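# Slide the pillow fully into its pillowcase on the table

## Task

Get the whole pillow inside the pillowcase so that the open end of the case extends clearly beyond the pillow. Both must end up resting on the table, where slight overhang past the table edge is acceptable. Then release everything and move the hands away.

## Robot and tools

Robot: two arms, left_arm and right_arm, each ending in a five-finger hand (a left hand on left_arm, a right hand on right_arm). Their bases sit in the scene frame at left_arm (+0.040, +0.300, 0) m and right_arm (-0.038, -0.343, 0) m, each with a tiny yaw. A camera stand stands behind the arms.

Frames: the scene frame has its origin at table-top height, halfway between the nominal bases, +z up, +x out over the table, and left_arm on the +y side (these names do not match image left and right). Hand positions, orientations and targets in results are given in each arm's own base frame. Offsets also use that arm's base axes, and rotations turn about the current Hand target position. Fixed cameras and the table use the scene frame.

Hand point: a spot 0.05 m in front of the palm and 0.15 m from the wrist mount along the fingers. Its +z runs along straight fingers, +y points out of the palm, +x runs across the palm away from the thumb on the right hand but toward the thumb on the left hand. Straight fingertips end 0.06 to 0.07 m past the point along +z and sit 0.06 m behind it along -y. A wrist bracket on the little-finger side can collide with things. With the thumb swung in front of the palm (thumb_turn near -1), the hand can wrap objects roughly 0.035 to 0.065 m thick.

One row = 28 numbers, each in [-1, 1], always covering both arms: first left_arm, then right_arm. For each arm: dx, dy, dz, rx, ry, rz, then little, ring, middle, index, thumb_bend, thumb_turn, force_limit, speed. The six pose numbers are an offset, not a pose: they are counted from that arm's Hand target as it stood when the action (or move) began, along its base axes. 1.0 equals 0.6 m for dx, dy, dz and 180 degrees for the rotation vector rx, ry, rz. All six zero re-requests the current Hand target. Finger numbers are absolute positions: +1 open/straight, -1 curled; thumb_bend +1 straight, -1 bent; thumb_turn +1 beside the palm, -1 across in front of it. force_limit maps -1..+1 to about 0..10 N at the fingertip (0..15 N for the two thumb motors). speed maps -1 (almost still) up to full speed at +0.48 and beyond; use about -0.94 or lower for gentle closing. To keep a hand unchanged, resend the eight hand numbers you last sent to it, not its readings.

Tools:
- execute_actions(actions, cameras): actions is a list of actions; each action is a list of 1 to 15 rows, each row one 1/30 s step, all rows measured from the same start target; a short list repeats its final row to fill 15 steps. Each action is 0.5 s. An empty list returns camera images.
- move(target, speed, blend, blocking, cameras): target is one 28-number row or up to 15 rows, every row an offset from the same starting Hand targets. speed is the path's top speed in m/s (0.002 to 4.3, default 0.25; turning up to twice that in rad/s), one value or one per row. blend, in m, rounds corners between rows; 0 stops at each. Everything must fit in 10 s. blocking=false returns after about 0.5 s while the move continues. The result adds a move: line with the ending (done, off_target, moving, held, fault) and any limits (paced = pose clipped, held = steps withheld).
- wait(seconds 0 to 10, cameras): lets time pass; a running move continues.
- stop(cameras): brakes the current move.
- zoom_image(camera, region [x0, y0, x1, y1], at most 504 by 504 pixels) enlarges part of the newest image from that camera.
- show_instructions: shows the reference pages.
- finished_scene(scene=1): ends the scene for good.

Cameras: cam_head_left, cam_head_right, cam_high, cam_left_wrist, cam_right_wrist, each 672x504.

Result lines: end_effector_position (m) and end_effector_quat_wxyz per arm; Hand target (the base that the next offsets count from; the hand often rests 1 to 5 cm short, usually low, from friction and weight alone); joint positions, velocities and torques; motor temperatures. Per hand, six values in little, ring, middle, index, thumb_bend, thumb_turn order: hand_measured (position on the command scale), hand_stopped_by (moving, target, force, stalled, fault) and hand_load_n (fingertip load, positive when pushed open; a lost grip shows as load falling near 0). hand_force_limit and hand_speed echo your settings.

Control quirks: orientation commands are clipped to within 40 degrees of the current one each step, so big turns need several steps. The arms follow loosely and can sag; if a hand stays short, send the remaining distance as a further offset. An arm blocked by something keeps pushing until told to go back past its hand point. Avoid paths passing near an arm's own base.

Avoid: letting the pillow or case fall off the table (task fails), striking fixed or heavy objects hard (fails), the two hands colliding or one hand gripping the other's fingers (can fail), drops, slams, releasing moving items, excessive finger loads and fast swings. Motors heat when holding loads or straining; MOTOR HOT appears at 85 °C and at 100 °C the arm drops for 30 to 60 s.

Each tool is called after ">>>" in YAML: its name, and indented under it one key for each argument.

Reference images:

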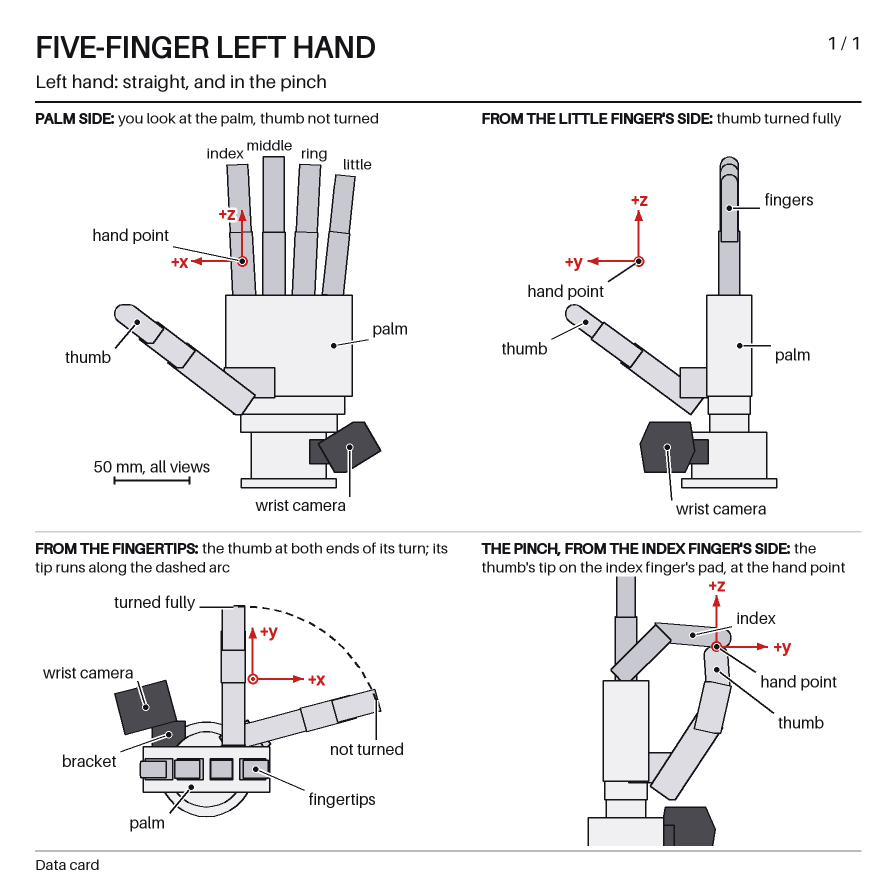

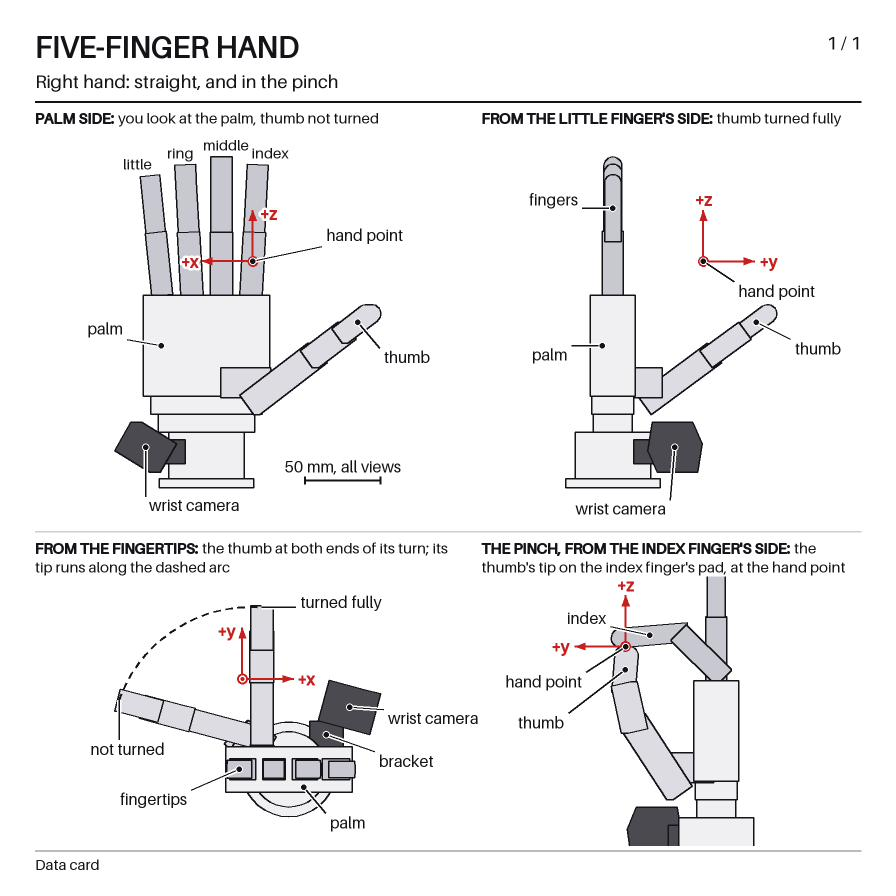

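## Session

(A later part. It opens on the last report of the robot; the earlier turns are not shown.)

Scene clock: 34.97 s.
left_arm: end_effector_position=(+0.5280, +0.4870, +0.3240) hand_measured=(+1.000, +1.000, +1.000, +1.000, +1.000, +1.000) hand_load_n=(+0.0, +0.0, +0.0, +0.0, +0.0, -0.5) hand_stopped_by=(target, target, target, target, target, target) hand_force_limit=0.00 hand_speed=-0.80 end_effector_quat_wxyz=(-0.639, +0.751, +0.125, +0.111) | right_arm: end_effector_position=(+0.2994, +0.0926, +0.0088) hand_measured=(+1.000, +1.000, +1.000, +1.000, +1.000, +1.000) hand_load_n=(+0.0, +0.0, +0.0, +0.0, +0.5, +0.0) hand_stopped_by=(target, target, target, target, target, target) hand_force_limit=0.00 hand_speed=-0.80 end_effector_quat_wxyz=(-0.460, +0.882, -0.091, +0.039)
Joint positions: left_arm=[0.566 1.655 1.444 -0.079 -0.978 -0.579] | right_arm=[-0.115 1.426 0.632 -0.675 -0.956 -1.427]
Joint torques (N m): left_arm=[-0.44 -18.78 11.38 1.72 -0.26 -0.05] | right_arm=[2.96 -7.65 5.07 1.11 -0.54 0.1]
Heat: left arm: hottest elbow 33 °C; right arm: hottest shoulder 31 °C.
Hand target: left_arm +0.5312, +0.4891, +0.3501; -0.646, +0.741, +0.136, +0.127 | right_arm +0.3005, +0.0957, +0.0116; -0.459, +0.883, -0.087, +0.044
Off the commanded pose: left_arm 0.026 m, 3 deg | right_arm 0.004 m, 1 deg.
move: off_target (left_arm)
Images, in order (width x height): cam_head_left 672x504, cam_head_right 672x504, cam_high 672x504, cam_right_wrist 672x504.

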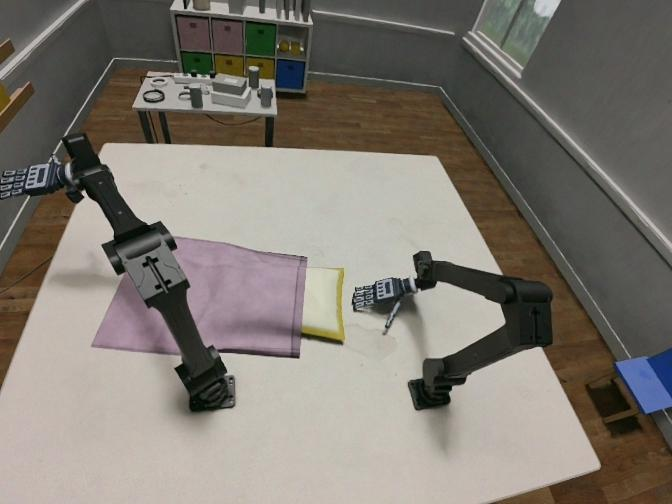

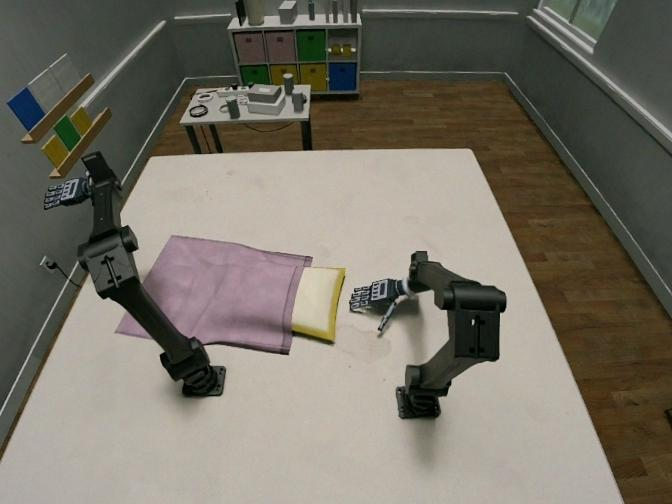

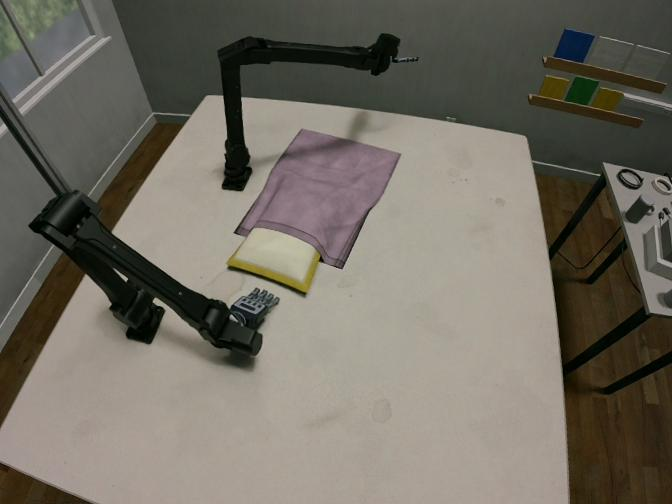

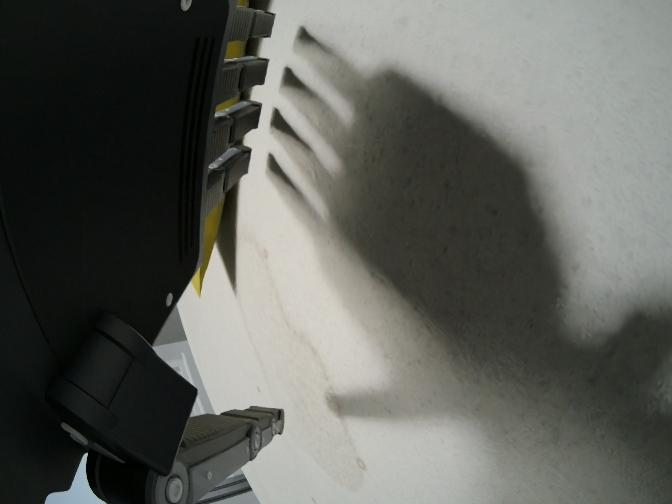

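>>> move:
  target: [0,0,0,0,0,0,1,1,1,1,1,1,0,-0.8,-0.005,0.1,0,0,0,0,1,1,1,1,1,1,0,-0.8]
  speed: 0.1
  cameras: ["cam_head_left","cam_head_right","cam_high","cam_right_wrist"]

>>> zoom_image:
  camera: "cam_head_left"
  region: [270, 230, 430, 350]

>>> zoom_image:
  camera: "cam_high"
  region: [210, 200, 370, 360]

Scene clock: 38.17 s.
left_arm: end_effector_position=(+0.5280, +0.4870, +0.3240) hand_measured=(+1.000, +1.000, +1.000, +1.000, +1.000, +1.000) hand_load_n=(+0.0, +0.0, +0.0, +0.0, +0.0, -0.5) hand_stopped_by=(target, target, target, target, target, target) hand_force_limit=0.00 hand_speed=-0.80 end_effector_quat_wxyz=(-0.639, +0.751, +0.125, +0.111) | right_arm: end_effector_position=(+0.2949, +0.1516, +0.0073) hand_measured=(+1.000, +1.000, +1.000, +1.000, +1.000, +1.000) hand_load_n=(+0.0, +0.0, -0.5, +0.0, +0.0, +0.0) hand_stopped_by=(target, target, target, target, target, target) hand_force_limit=0.00 hand_speed=-0.80 end_effector_quat_wxyz=(-0.457, +0.884, -0.093, +0.035)
Joint positions: left_arm=[0.566 1.655 1.444 -0.079 -0.978 -0.579] | right_arm=[0.08 1.382 0.569 -0.409 -0.906 -1.111]
Joint torques (N m): left_arm=[-0.44 -18.84 11.38 1.7 -0.25 -0.05] | right_arm=[2.96 -7.24 5.39 1.76 -0.5 0.11]
Heat: left arm: hottest elbow 33 °C; right arm: hottest shoulder 31 °C.
Hand target: left_arm +0.5312, +0.4891, +0.3501; -0.646, +0.741, +0.136, +0.127 | right_arm +0.2975, +0.1556, +0.0116; -0.459, +0.883, -0.087, +0.044
Off the commanded pose: left_arm 0.026 m, 3 deg | right_arm 0.006 m, 1 deg.
move: off_target (left_arm)
Images, in order (width x height): cam_head_left 672x504, cam_head_right 672x504, cam_high 672x504, cam_right_wrist 672x504.

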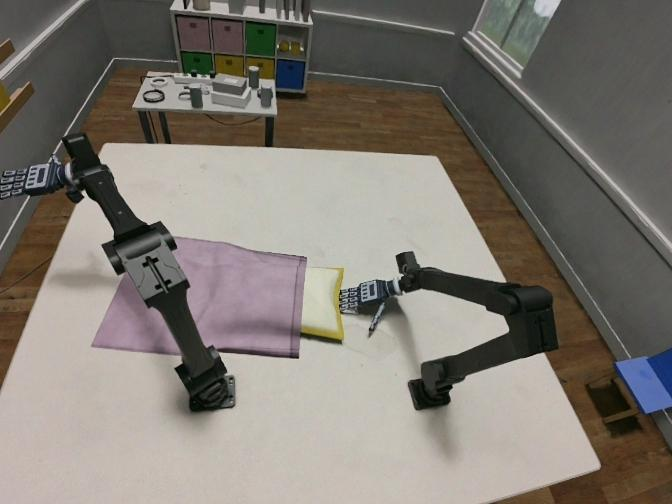

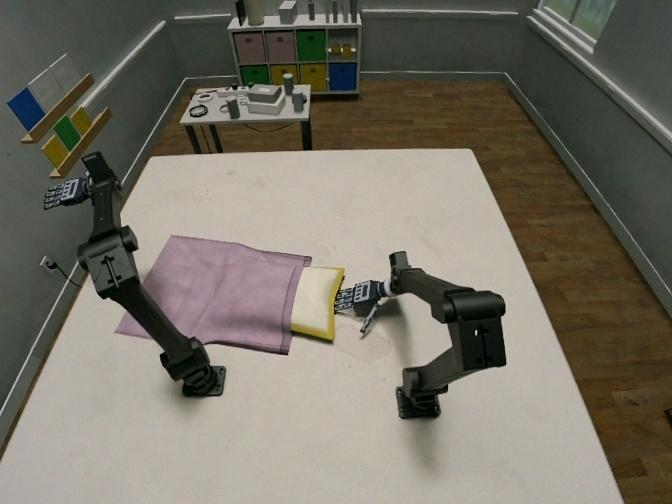

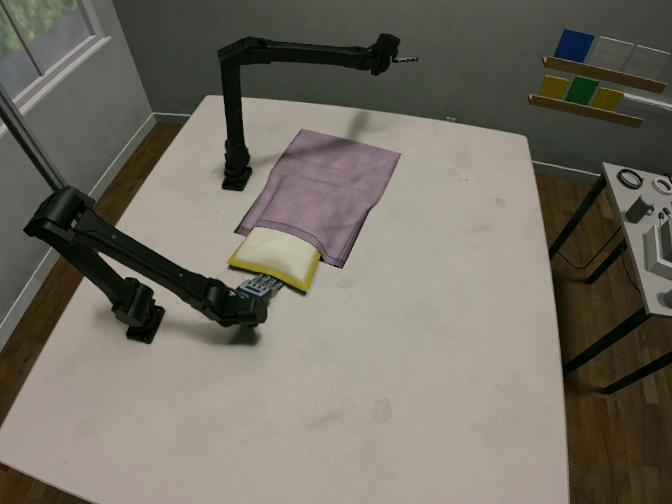

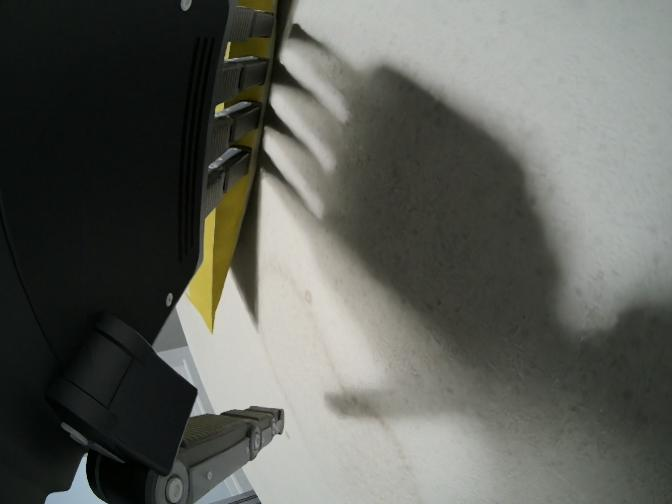

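Scaled by 3.150 from the camera's 672x504 image, which has a finer 960x720 frame.

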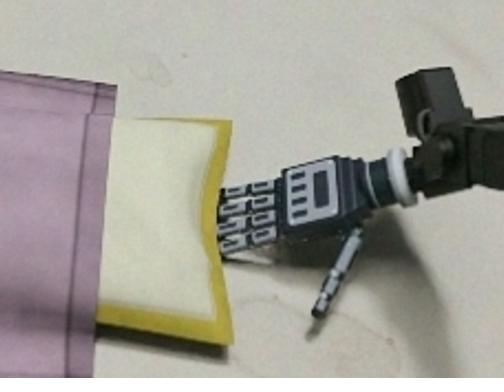

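Scaled by 3.150 from the camera's 672x504 image, which has a finer 960x720 frame.

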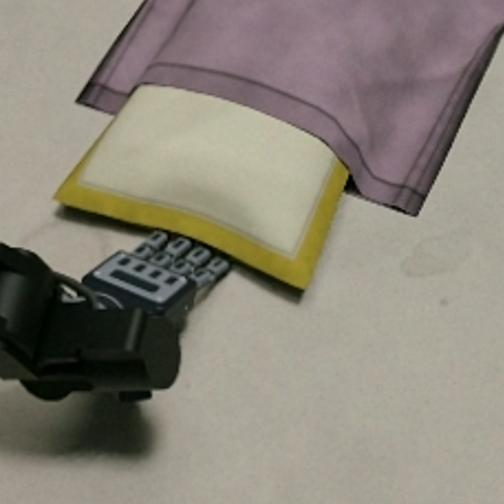

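>>> move:
  target: [0,0,0,0,0,0,1,1,1,1,1,1,0,-0.8,0.01,0.07,0,0,0,0,1,1,1,1,1,1,0,-0.8]
  speed: 0.08
  cameras: ["cam_head_left","cam_head_right","cam_high","cam_right_wrist"]

>>> zoom_image:
  camera: "cam_head_left"
  region: [220, 220, 380, 350]

>>> zoom_image:
  camera: "cam_high"
  region: [210, 120, 410, 320]

Scene clock: 42.80 s.
left_arm: end_effector_position=(+0.5280, +0.4870, +0.3240) hand_measured=(+1.000, +1.000, +1.000, +1.000, +1.000, +1.000) hand_load_n=(+0.0, +0.0, +0.0, +0.0, +0.0, -0.5) hand_stopped_by=(target, target, target, target, target, target) hand_force_limit=0.00 hand_speed=-0.80 end_effector_quat_wxyz=(-0.639, +0.751, +0.125, +0.111) | right_arm: end_effector_position=(+0.3024, +0.1921, +0.0116) hand_measured=(+1.000, +1.000, +1.000, +1.000, +1.000, +1.000) hand_load_n=(+0.0, +0.0, +0.0, -0.5, +0.0, +0.0) hand_stopped_by=(target, target, target, target, target, target) hand_force_limit=0.00 hand_speed=-0.80 end_effector_quat_wxyz=(-0.457, +0.884, -0.090, +0.043)
Joint positions: left_arm=[0.566 1.655 1.444 -0.079 -0.978 -0.579] | right_arm=[0.208 1.382 0.569 -0.254 -0.848 -0.928]
Joint torques (N m): left_arm=[-0.44 -18.84 11.4 1.72 -0.26 -0.05] | right_arm=[3.19 -5.95 5.79 2.1 -0.47 0.09]
Heat: left arm: hottest elbow 34 °C; right arm: hottest shoulder 31 °C.
Hand target: left_arm +0.5312, +0.4891, +0.3501; -0.646, +0.741, +0.136, +0.127 | right_arm +0.3035, +0.1976, +0.0116; -0.459, +0.883, -0.087, +0.044
Off the commanded pose: left_arm 0.026 m, 3 deg | right_arm 0.006 m, 0 deg.
move: off_target (left_arm)
Images, in order (width x height): cam_head_left 672x504, cam_head_right 672x504, cam_high 672x504, cam_right_wrist 672x504.

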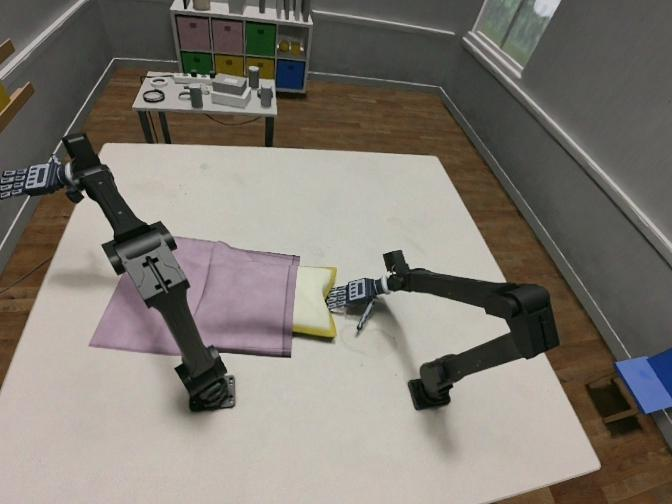

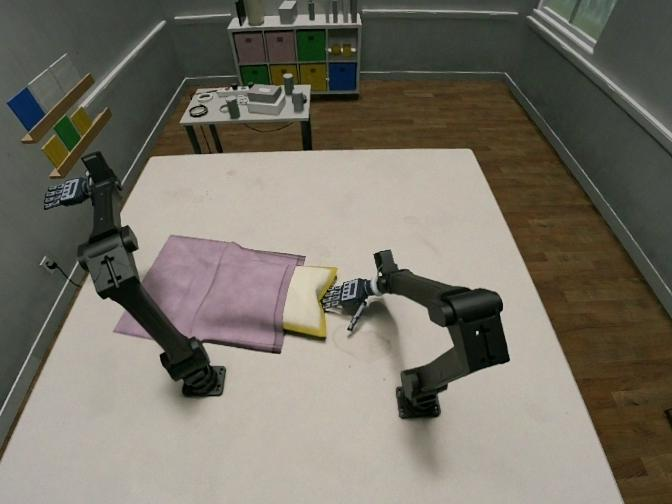

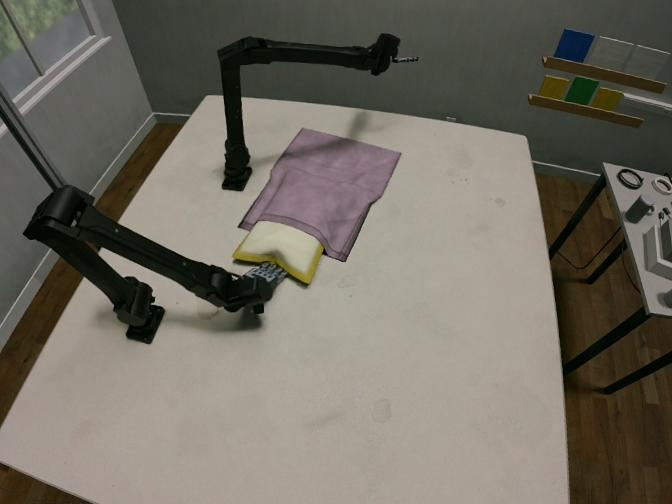

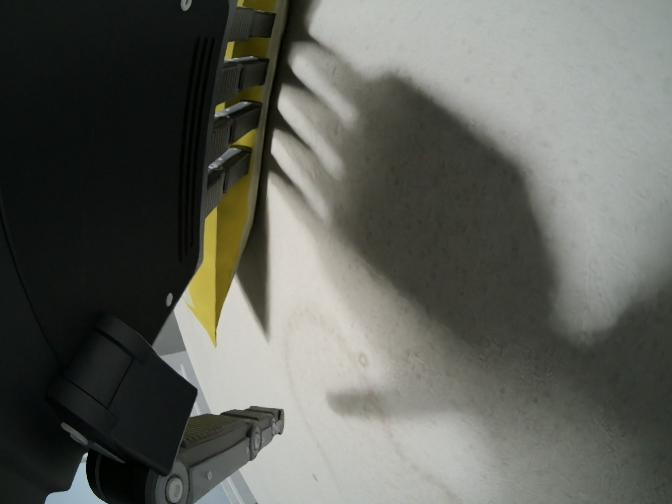

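Scaled by 3.150 from the camera's 672x504 image, which has a finer 960x720 frame.

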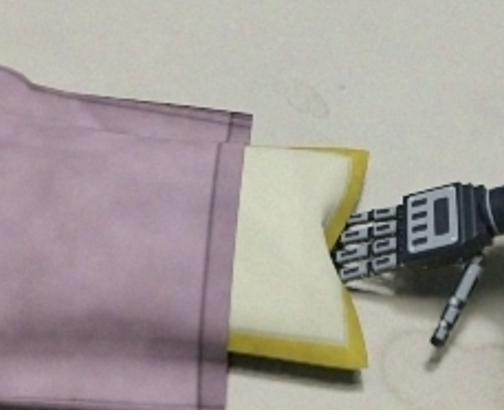

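Scaled by 2.520 from the camera's 672x504 image, which has a finer 960x720 frame.

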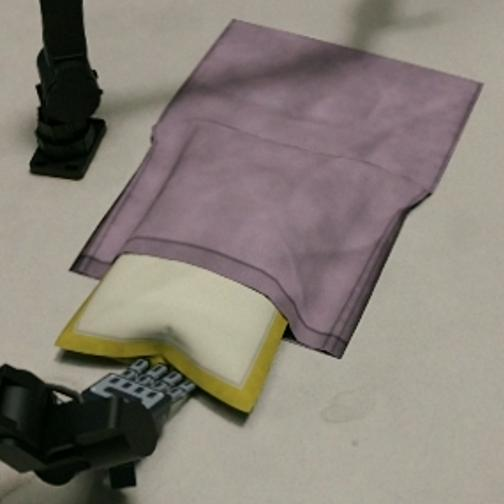

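>>> move:
  target: [-0.08,-0.8,-0.05,0.019,0.282,-0.7225,1,1,1,1,1,1,0,-0.8,0,0,0,0,0,0,1,1,1,1,1,1,0,-0.8]
  speed: 0.3
  cameras: ["cam_head_left","cam_head_right","cam_high","cam_left_wrist"]

Scene clock: 62.47 s.
left_arm: end_effector_position=(+0.4690, +0.0091, +0.2929) hand_measured=(+1.000, +1.000, +1.000, +1.000, +1.000, +1.000) hand_load_n=(+0.0, +0.0, +0.0, +0.0, +0.0, -0.5) hand_stopped_by=(target, target, target, target, target, target) hand_force_limit=0.00 hand_speed=-0.80 end_effector_quat_wxyz=(+0.152, -0.422, +0.822, -0.352) | right_arm: end_effector_position=(+0.3024, +0.1921, +0.0116) hand_measured=(+1.000, +1.000, +1.000, +1.000, +1.000, +1.000) hand_load_n=(+0.0, +0.0, +0.0, -0.5, +0.0, +0.0) hand_stopped_by=(target, target, target, target, target, target) hand_force_limit=0.00 hand_speed=-0.80 end_effector_quat_wxyz=(-0.457, +0.884, -0.090, +0.043)
Joint positions: left_arm=[0.231 1.357 1.407 -1.074 0.599 0.681] | right_arm=[0.208 1.382 0.569 -0.254 -0.848 -0.928]
Joint torques (N m): left_arm=[-0.97 -11.52 14.28 0.61 0.66 0.11] | right_arm=[3.14 -5.95 5.78 2.1 -0.47 0.11]
Motor temperatures (°C): left_arm=[23 27 36 25 22 23] | right_arm=[28 31 29 24 26 22]
Heat: left arm: hottest elbow 36 °C; right arm: hottest shoulder 31 °C.
Hand target: left_arm +0.4833, +0.0091, +0.3201; +0.175, -0.403, +0.824, -0.359 | right_arm +0.3035, +0.1976, +0.0116; -0.459, +0.883, -0.087, +0.044
Off the commanded pose: left_arm 0.031 m, 3 deg | right_arm 0.006 m, 0 deg.
move: off_target (left_arm)
Images, in order (width x height): cam_head_left 672x504, cam_head_right 672x504, cam_high 672x504, cam_left_wrist 672x504.

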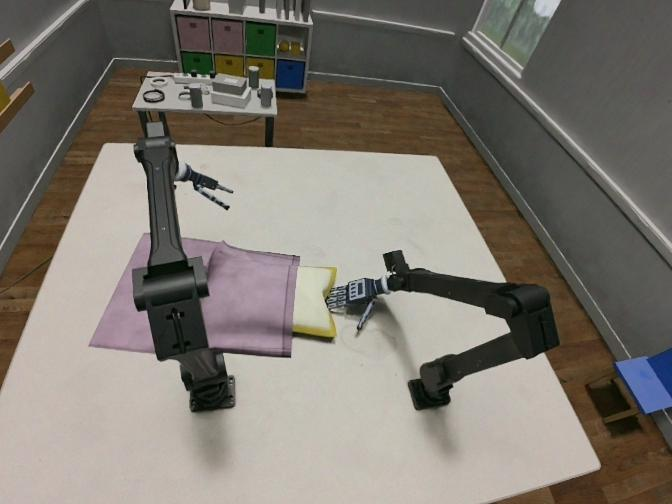

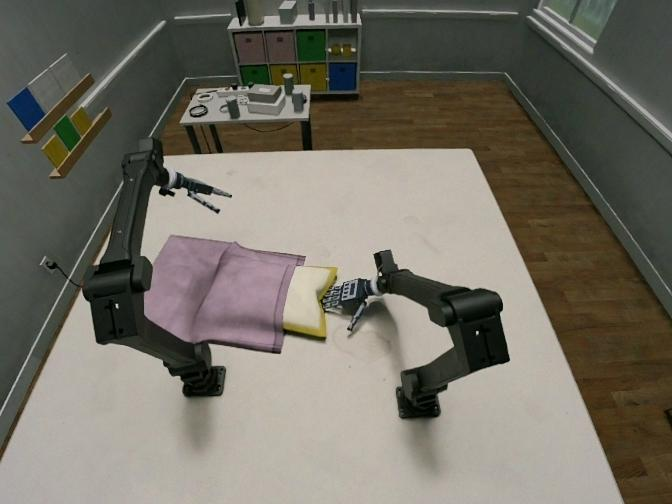

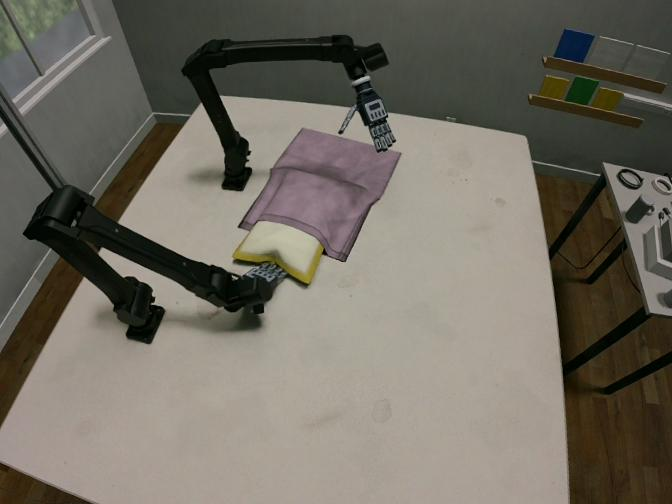

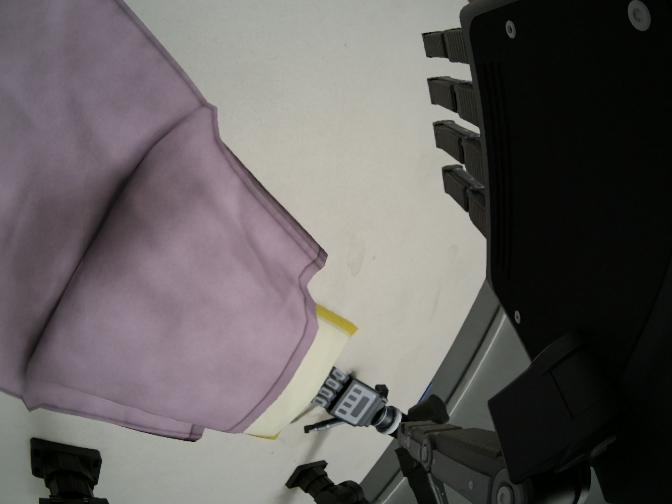

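>>> move:
  target: [-0.07,-0.55,-0.15,0,0,0,1,1,1,1,1,1,0,-0.8,0,0,0,0,0,0,1,1,1,1,1,1,0,-0.8]
  speed: 0.25
  cameras: ["cam_head_left","cam_head_right","cam_high","cam_left_wrist"]

Scene clock: 65.30 s.
left_arm: end_effector_position=(+0.4353, -0.3156, +0.2208) hand_measured=(+1.000, +1.000, +1.000, +1.000, +1.000, +1.000) hand_load_n=(+0.0, +0.0, +0.0, +0.0, +0.0, +0.0) hand_stopped_by=(target, target, target, target, target, target) hand_force_limit=0.00 hand_speed=-0.80 end_effector_quat_wxyz=(+0.169, -0.401, +0.832, -0.345) | right_arm: end_effector_position=(+0.3024, +0.1921, +0.0116) hand_measured=(+1.000, +1.000, +1.000, +1.000, +1.000, +1.000) hand_load_n=(+0.0, +0.0, +0.0, +0.0, -0.5, -0.5) hand_stopped_by=(target, target, target, target, target, target) hand_force_limit=0.00 hand_speed=-0.80 end_effector_quat_wxyz=(-0.457, +0.884, -0.090, +0.043)
Joint positions: left_arm=[-0.549 1.378 1.214 -0.622 0.083 0.089] | right_arm=[0.208 1.382 0.569 -0.254 -0.848 -0.928]
Joint torques (N m): left_arm=[-0.5 -12.86 9.84 2.11 0.01 -0.16] | right_arm=[3.19 -5.95 5.78 2.11 -0.46 0.11]
Heat: left arm: hottest elbow 36 °C; right arm: hottest shoulder 31 °C.
Hand target: left_arm +0.4413, -0.3207, +0.2300; +0.175, -0.403, +0.824, -0.358 | right_arm +0.3035, +0.1976, +0.0116; -0.459, +0.883, -0.087, +0.044
Off the commanded pose: left_arm 0.012 m, 2 deg | right_arm 0.006 m, 1 deg.
move: off_target (left_arm)
Images, in order (width x height): cam_head_left 672x504, cam_head_right 672x504, cam_high 672x504, cam_left_wrist 672x504.

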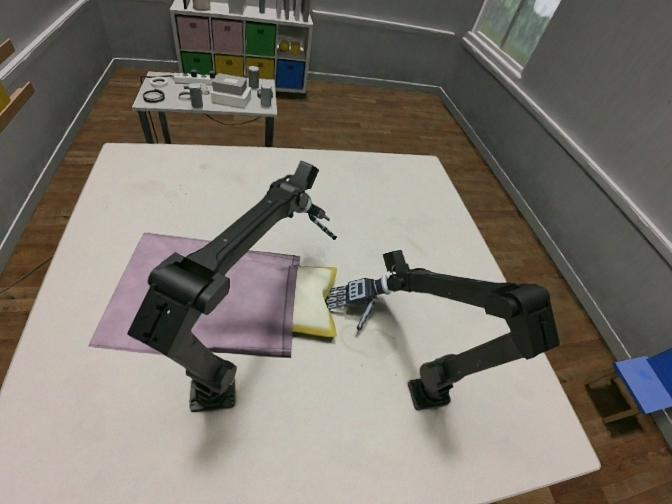

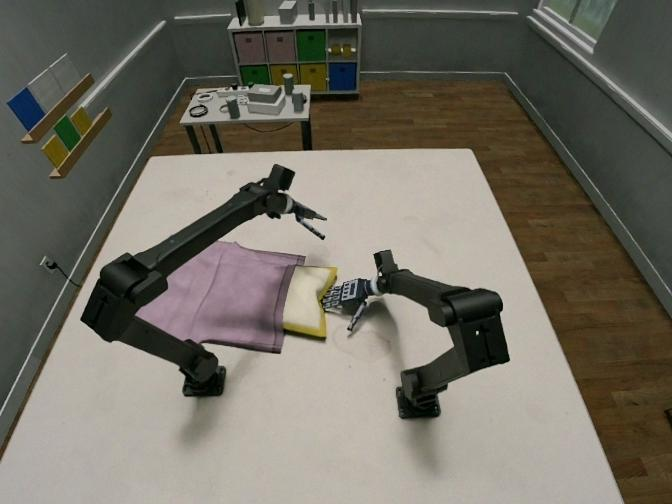

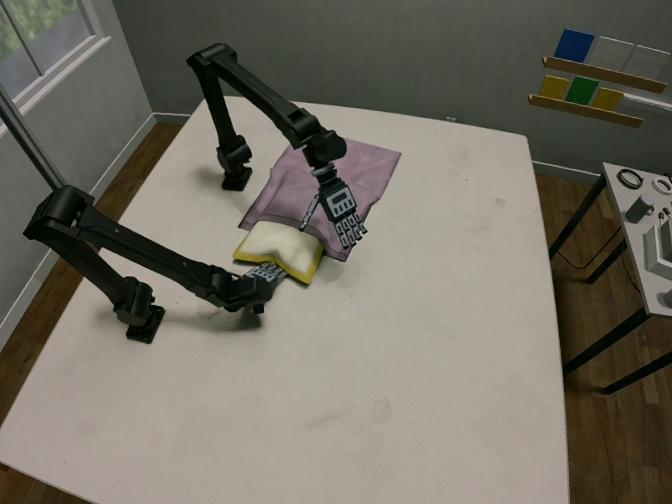

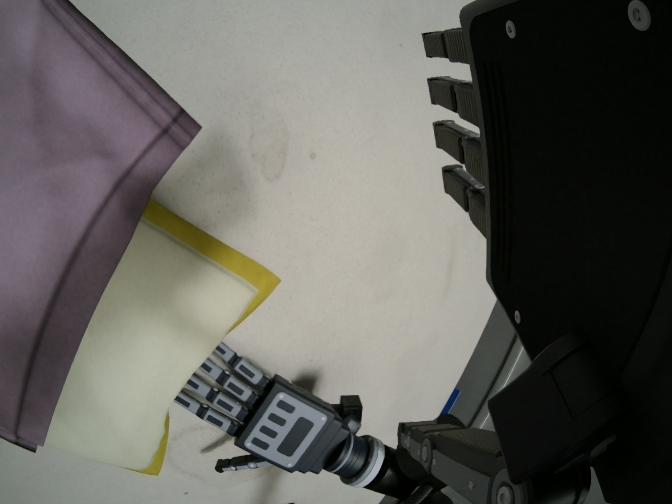

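>>> zoom_image:
  camera: "cam_head_left"
  region: [270, 150, 370, 280]

>>> zoom_image:
  camera: "cam_high"
  region: [220, 130, 400, 310]

Scaled by 3.877 from the camera's 672x504 image, which has a finer 960x720 frame.

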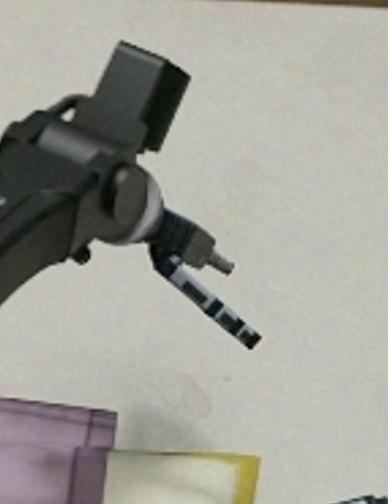

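Scaled by 2.800 from the camera's 672x504 image, which has a finer 960x720 frame.

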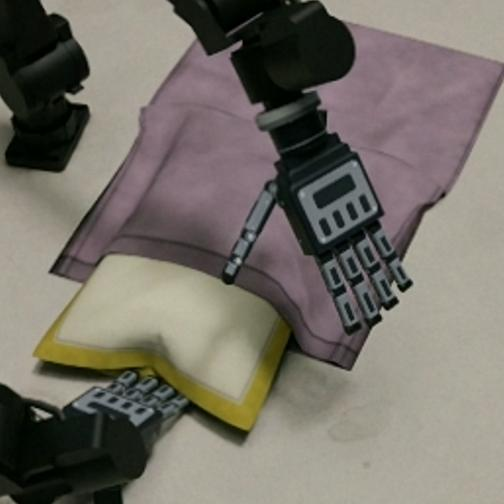

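>>> move:
  target: [0,0,0,0,0,0,-1,-1,0.3,0.3,0.4,-1,0,0,0,0,0,0,0,0,1,1,1,1,1,1,0,-0.8]
  speed: 0.25
  cameras: ["cam_head_left","cam_high","cam_left_wrist"]

Scene clock: 70.70 s.
left_arm: end_effector_position=(+0.4356, -0.3160, +0.2211) hand_measured=(-1.000, -1.000, +0.300, +0.300, +0.400, -1.000) hand_load_n=(+0.0, +0.0, +0.0, +0.5, +0.0, +0.0) hand_stopped_by=(target, target, target, target, target, target) hand_force_limit=0.00 hand_speed=0.00 end_effector_quat_wxyz=(+0.169, -0.402, +0.831, -0.346) | right_arm: end_effector_position=(+0.3024, +0.1921, +0.0116) hand_measured=(+1.000, +1.000, +1.000, +1.000, +1.000, +1.000) hand_load_n=(+0.0, +0.0, -0.5, +0.0, +0.0, +0.0) hand_stopped_by=(target, target, target, target, target, target) hand_force_limit=0.00 hand_speed=-0.80 end_effector_quat_wxyz=(-0.457, +0.884, -0.090, +0.043)
Joint positions: left_arm=[-0.549 1.378 1.214 -0.621 0.083 0.085] | right_arm=[0.208 1.382 0.569 -0.254 -0.848 -0.928]
Joint torques (N m): left_arm=[-0.5 -12.92 9.81 2.02 0.01 -0.13] | right_arm=[3.14 -5.89 5.78 2.1 -0.47 0.11]
Heat: left arm: hottest elbow 35 °C; right arm: hottest shoulder 31 °C.
Hand target: left_arm +0.4414, -0.3208, +0.2300; +0.175, -0.403, +0.824, -0.358 | right_arm +0.3035, +0.1976, +0.0116; -0.459, +0.883, -0.087, +0.044
Off the commanded pose: left_arm 0.012 m, 2 deg | right_arm 0.006 m, 1 deg.
move: off_target (left_arm)
Images, in order (width x height): cam_head_left 672x504, cam_high 672x504, cam_left_wrist 672x504.

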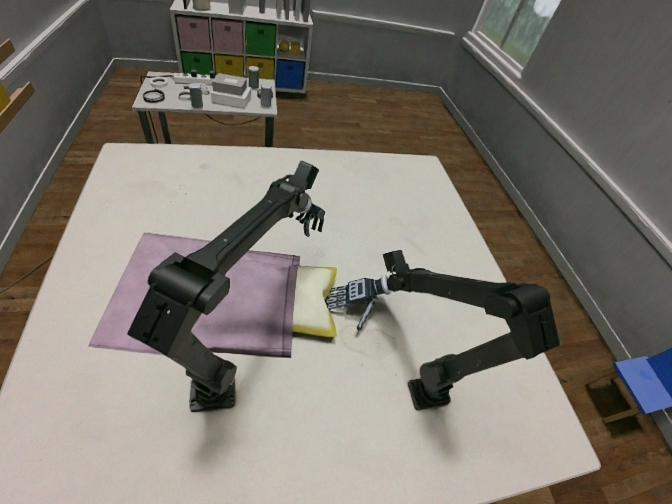

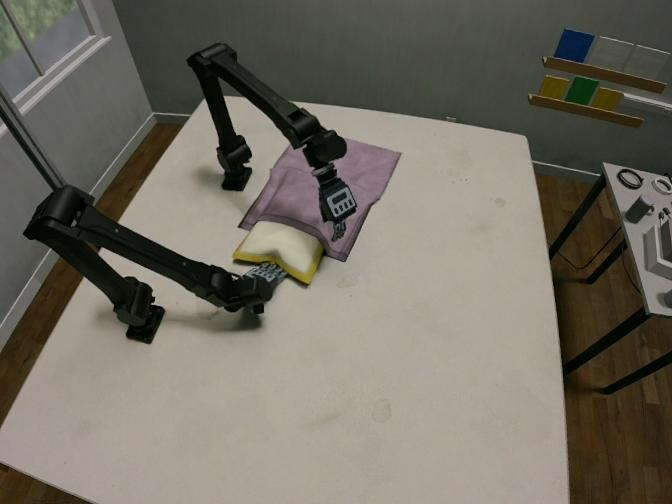

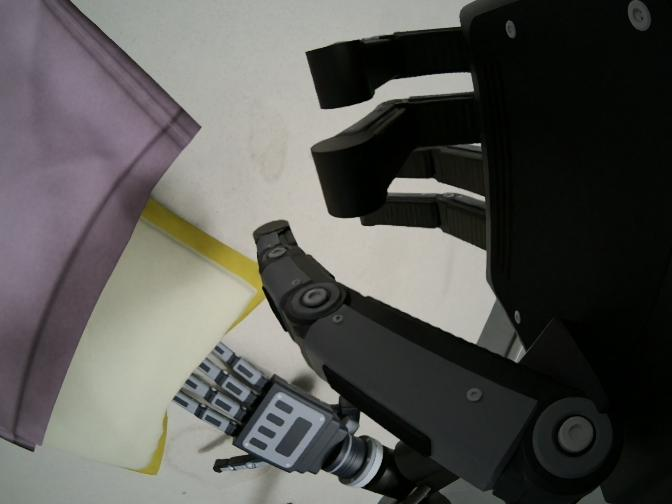

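>>> move:
  target: [0.03,0.08,-0.18,0,0,0,-1,-1,0.3,0.3,0.4,-1,0,0,0,0,0,0,0,0,1,1,1,1,1,1,0,-0.8]
  speed: 0.15
  cameras: ["cam_head_left","cam_head_right","cam_high","cam_left_wrist"]

>>> zoom_image:
  camera: "cam_head_left"
  region: [250, 190, 370, 290]

>>> zoom_image:
  camera: "cam_high"
  region: [260, 170, 400, 310]

Scene clock: 75.13 s.
left_arm: end_effector_position=(+0.4538, -0.2760, +0.1215) hand_measured=(-1.000, -1.000, +0.300, +0.300, +0.400, -1.000) hand_load_n=(+0.0, +0.0, +0.0, +0.0, +0.0, +0.0) hand_stopped_by=(target, target, target, target, target, target) hand_force_limit=0.00 hand_speed=0.00 end_effector_quat_wxyz=(+0.167, -0.407, +0.825, -0.354) | right_arm: end_effector_position=(+0.3024, +0.1921, +0.0116) hand_measured=(+1.000, +1.000, +1.000, +1.000, +1.000, +1.000) hand_load_n=(+0.0, +0.0, +0.0, +0.0, +0.0, +0.0) hand_stopped_by=(target, target, target, target, target, target) hand_force_limit=0.00 hand_speed=-0.80 end_effector_quat_wxyz=(-0.457, +0.884, -0.090, +0.043)
Joint positions: left_arm=[-0.446 1.445 1.003 -0.337 0.161 0.141] | right_arm=[0.208 1.382 0.569 -0.254 -0.848 -0.928]
Joint torques (N m): left_arm=[0.38 -12.75 8.03 2.14 0.28 0.1] | right_arm=[3.19 -5.89 5.79 2.11 -0.46 0.11]
Heat: left arm: hottest elbow 35 °C; right arm: hottest shoulder 31 °C.
Hand target: left_arm +0.4594, -0.2728, +0.1222; +0.175, -0.403, +0.824, -0.358 | right_arm +0.3035, +0.1976, +0.0116; -0.459, +0.883, -0.087, +0.044
Off the commanded pose: left_arm 0.006 m, 1 deg | right_arm 0.006 m, 1 deg.
move: done
Images, in order (width x height): cam_head_left 672x504, cam_head_right 672x504, cam_high 672x504, cam_left_wrist 672x504.

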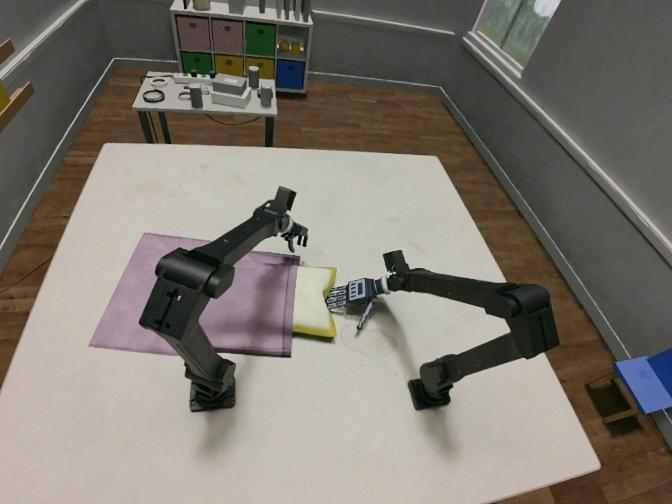

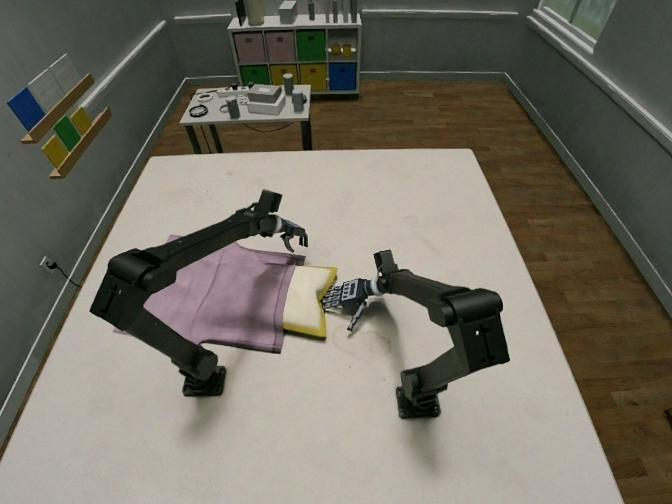

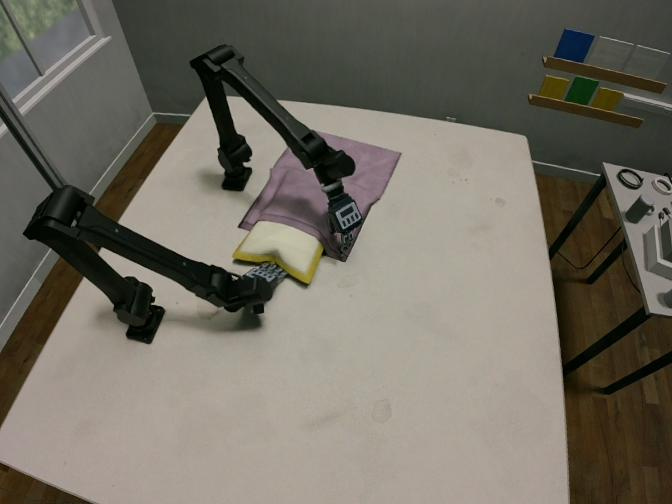

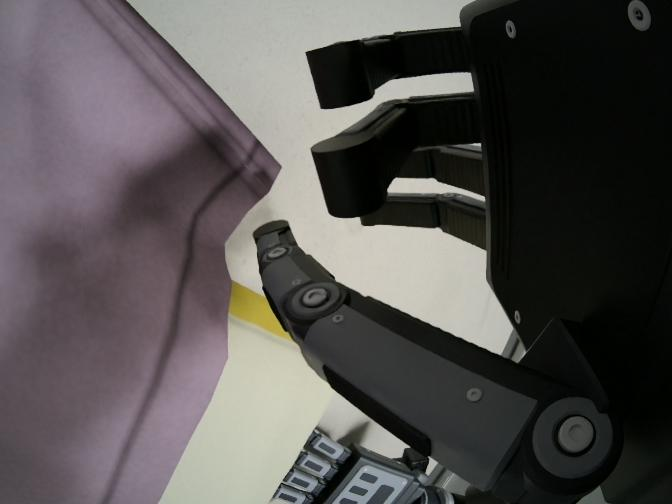

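Scaled by 4.200 from the camera's 672x504 image, which has a finer 960x720 frame.

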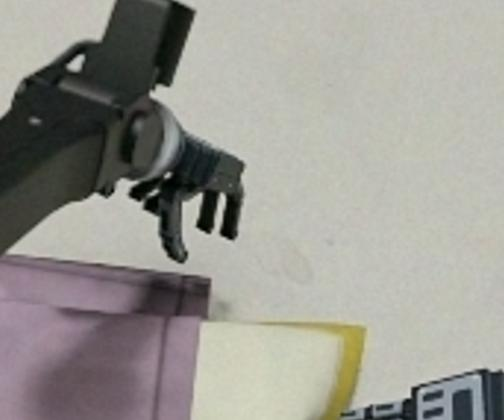

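Scaled by 3.600 from the camera's 672x504 image, which has a finer 960x720 frame.

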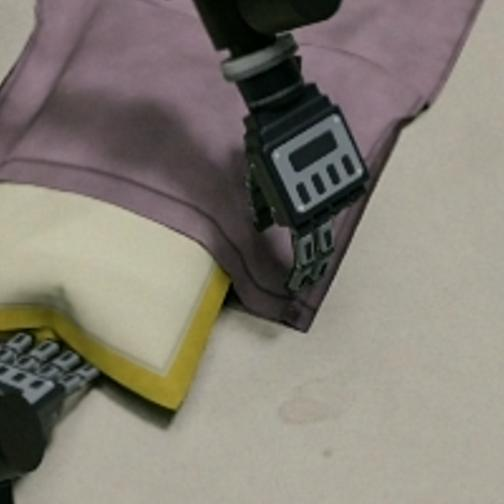

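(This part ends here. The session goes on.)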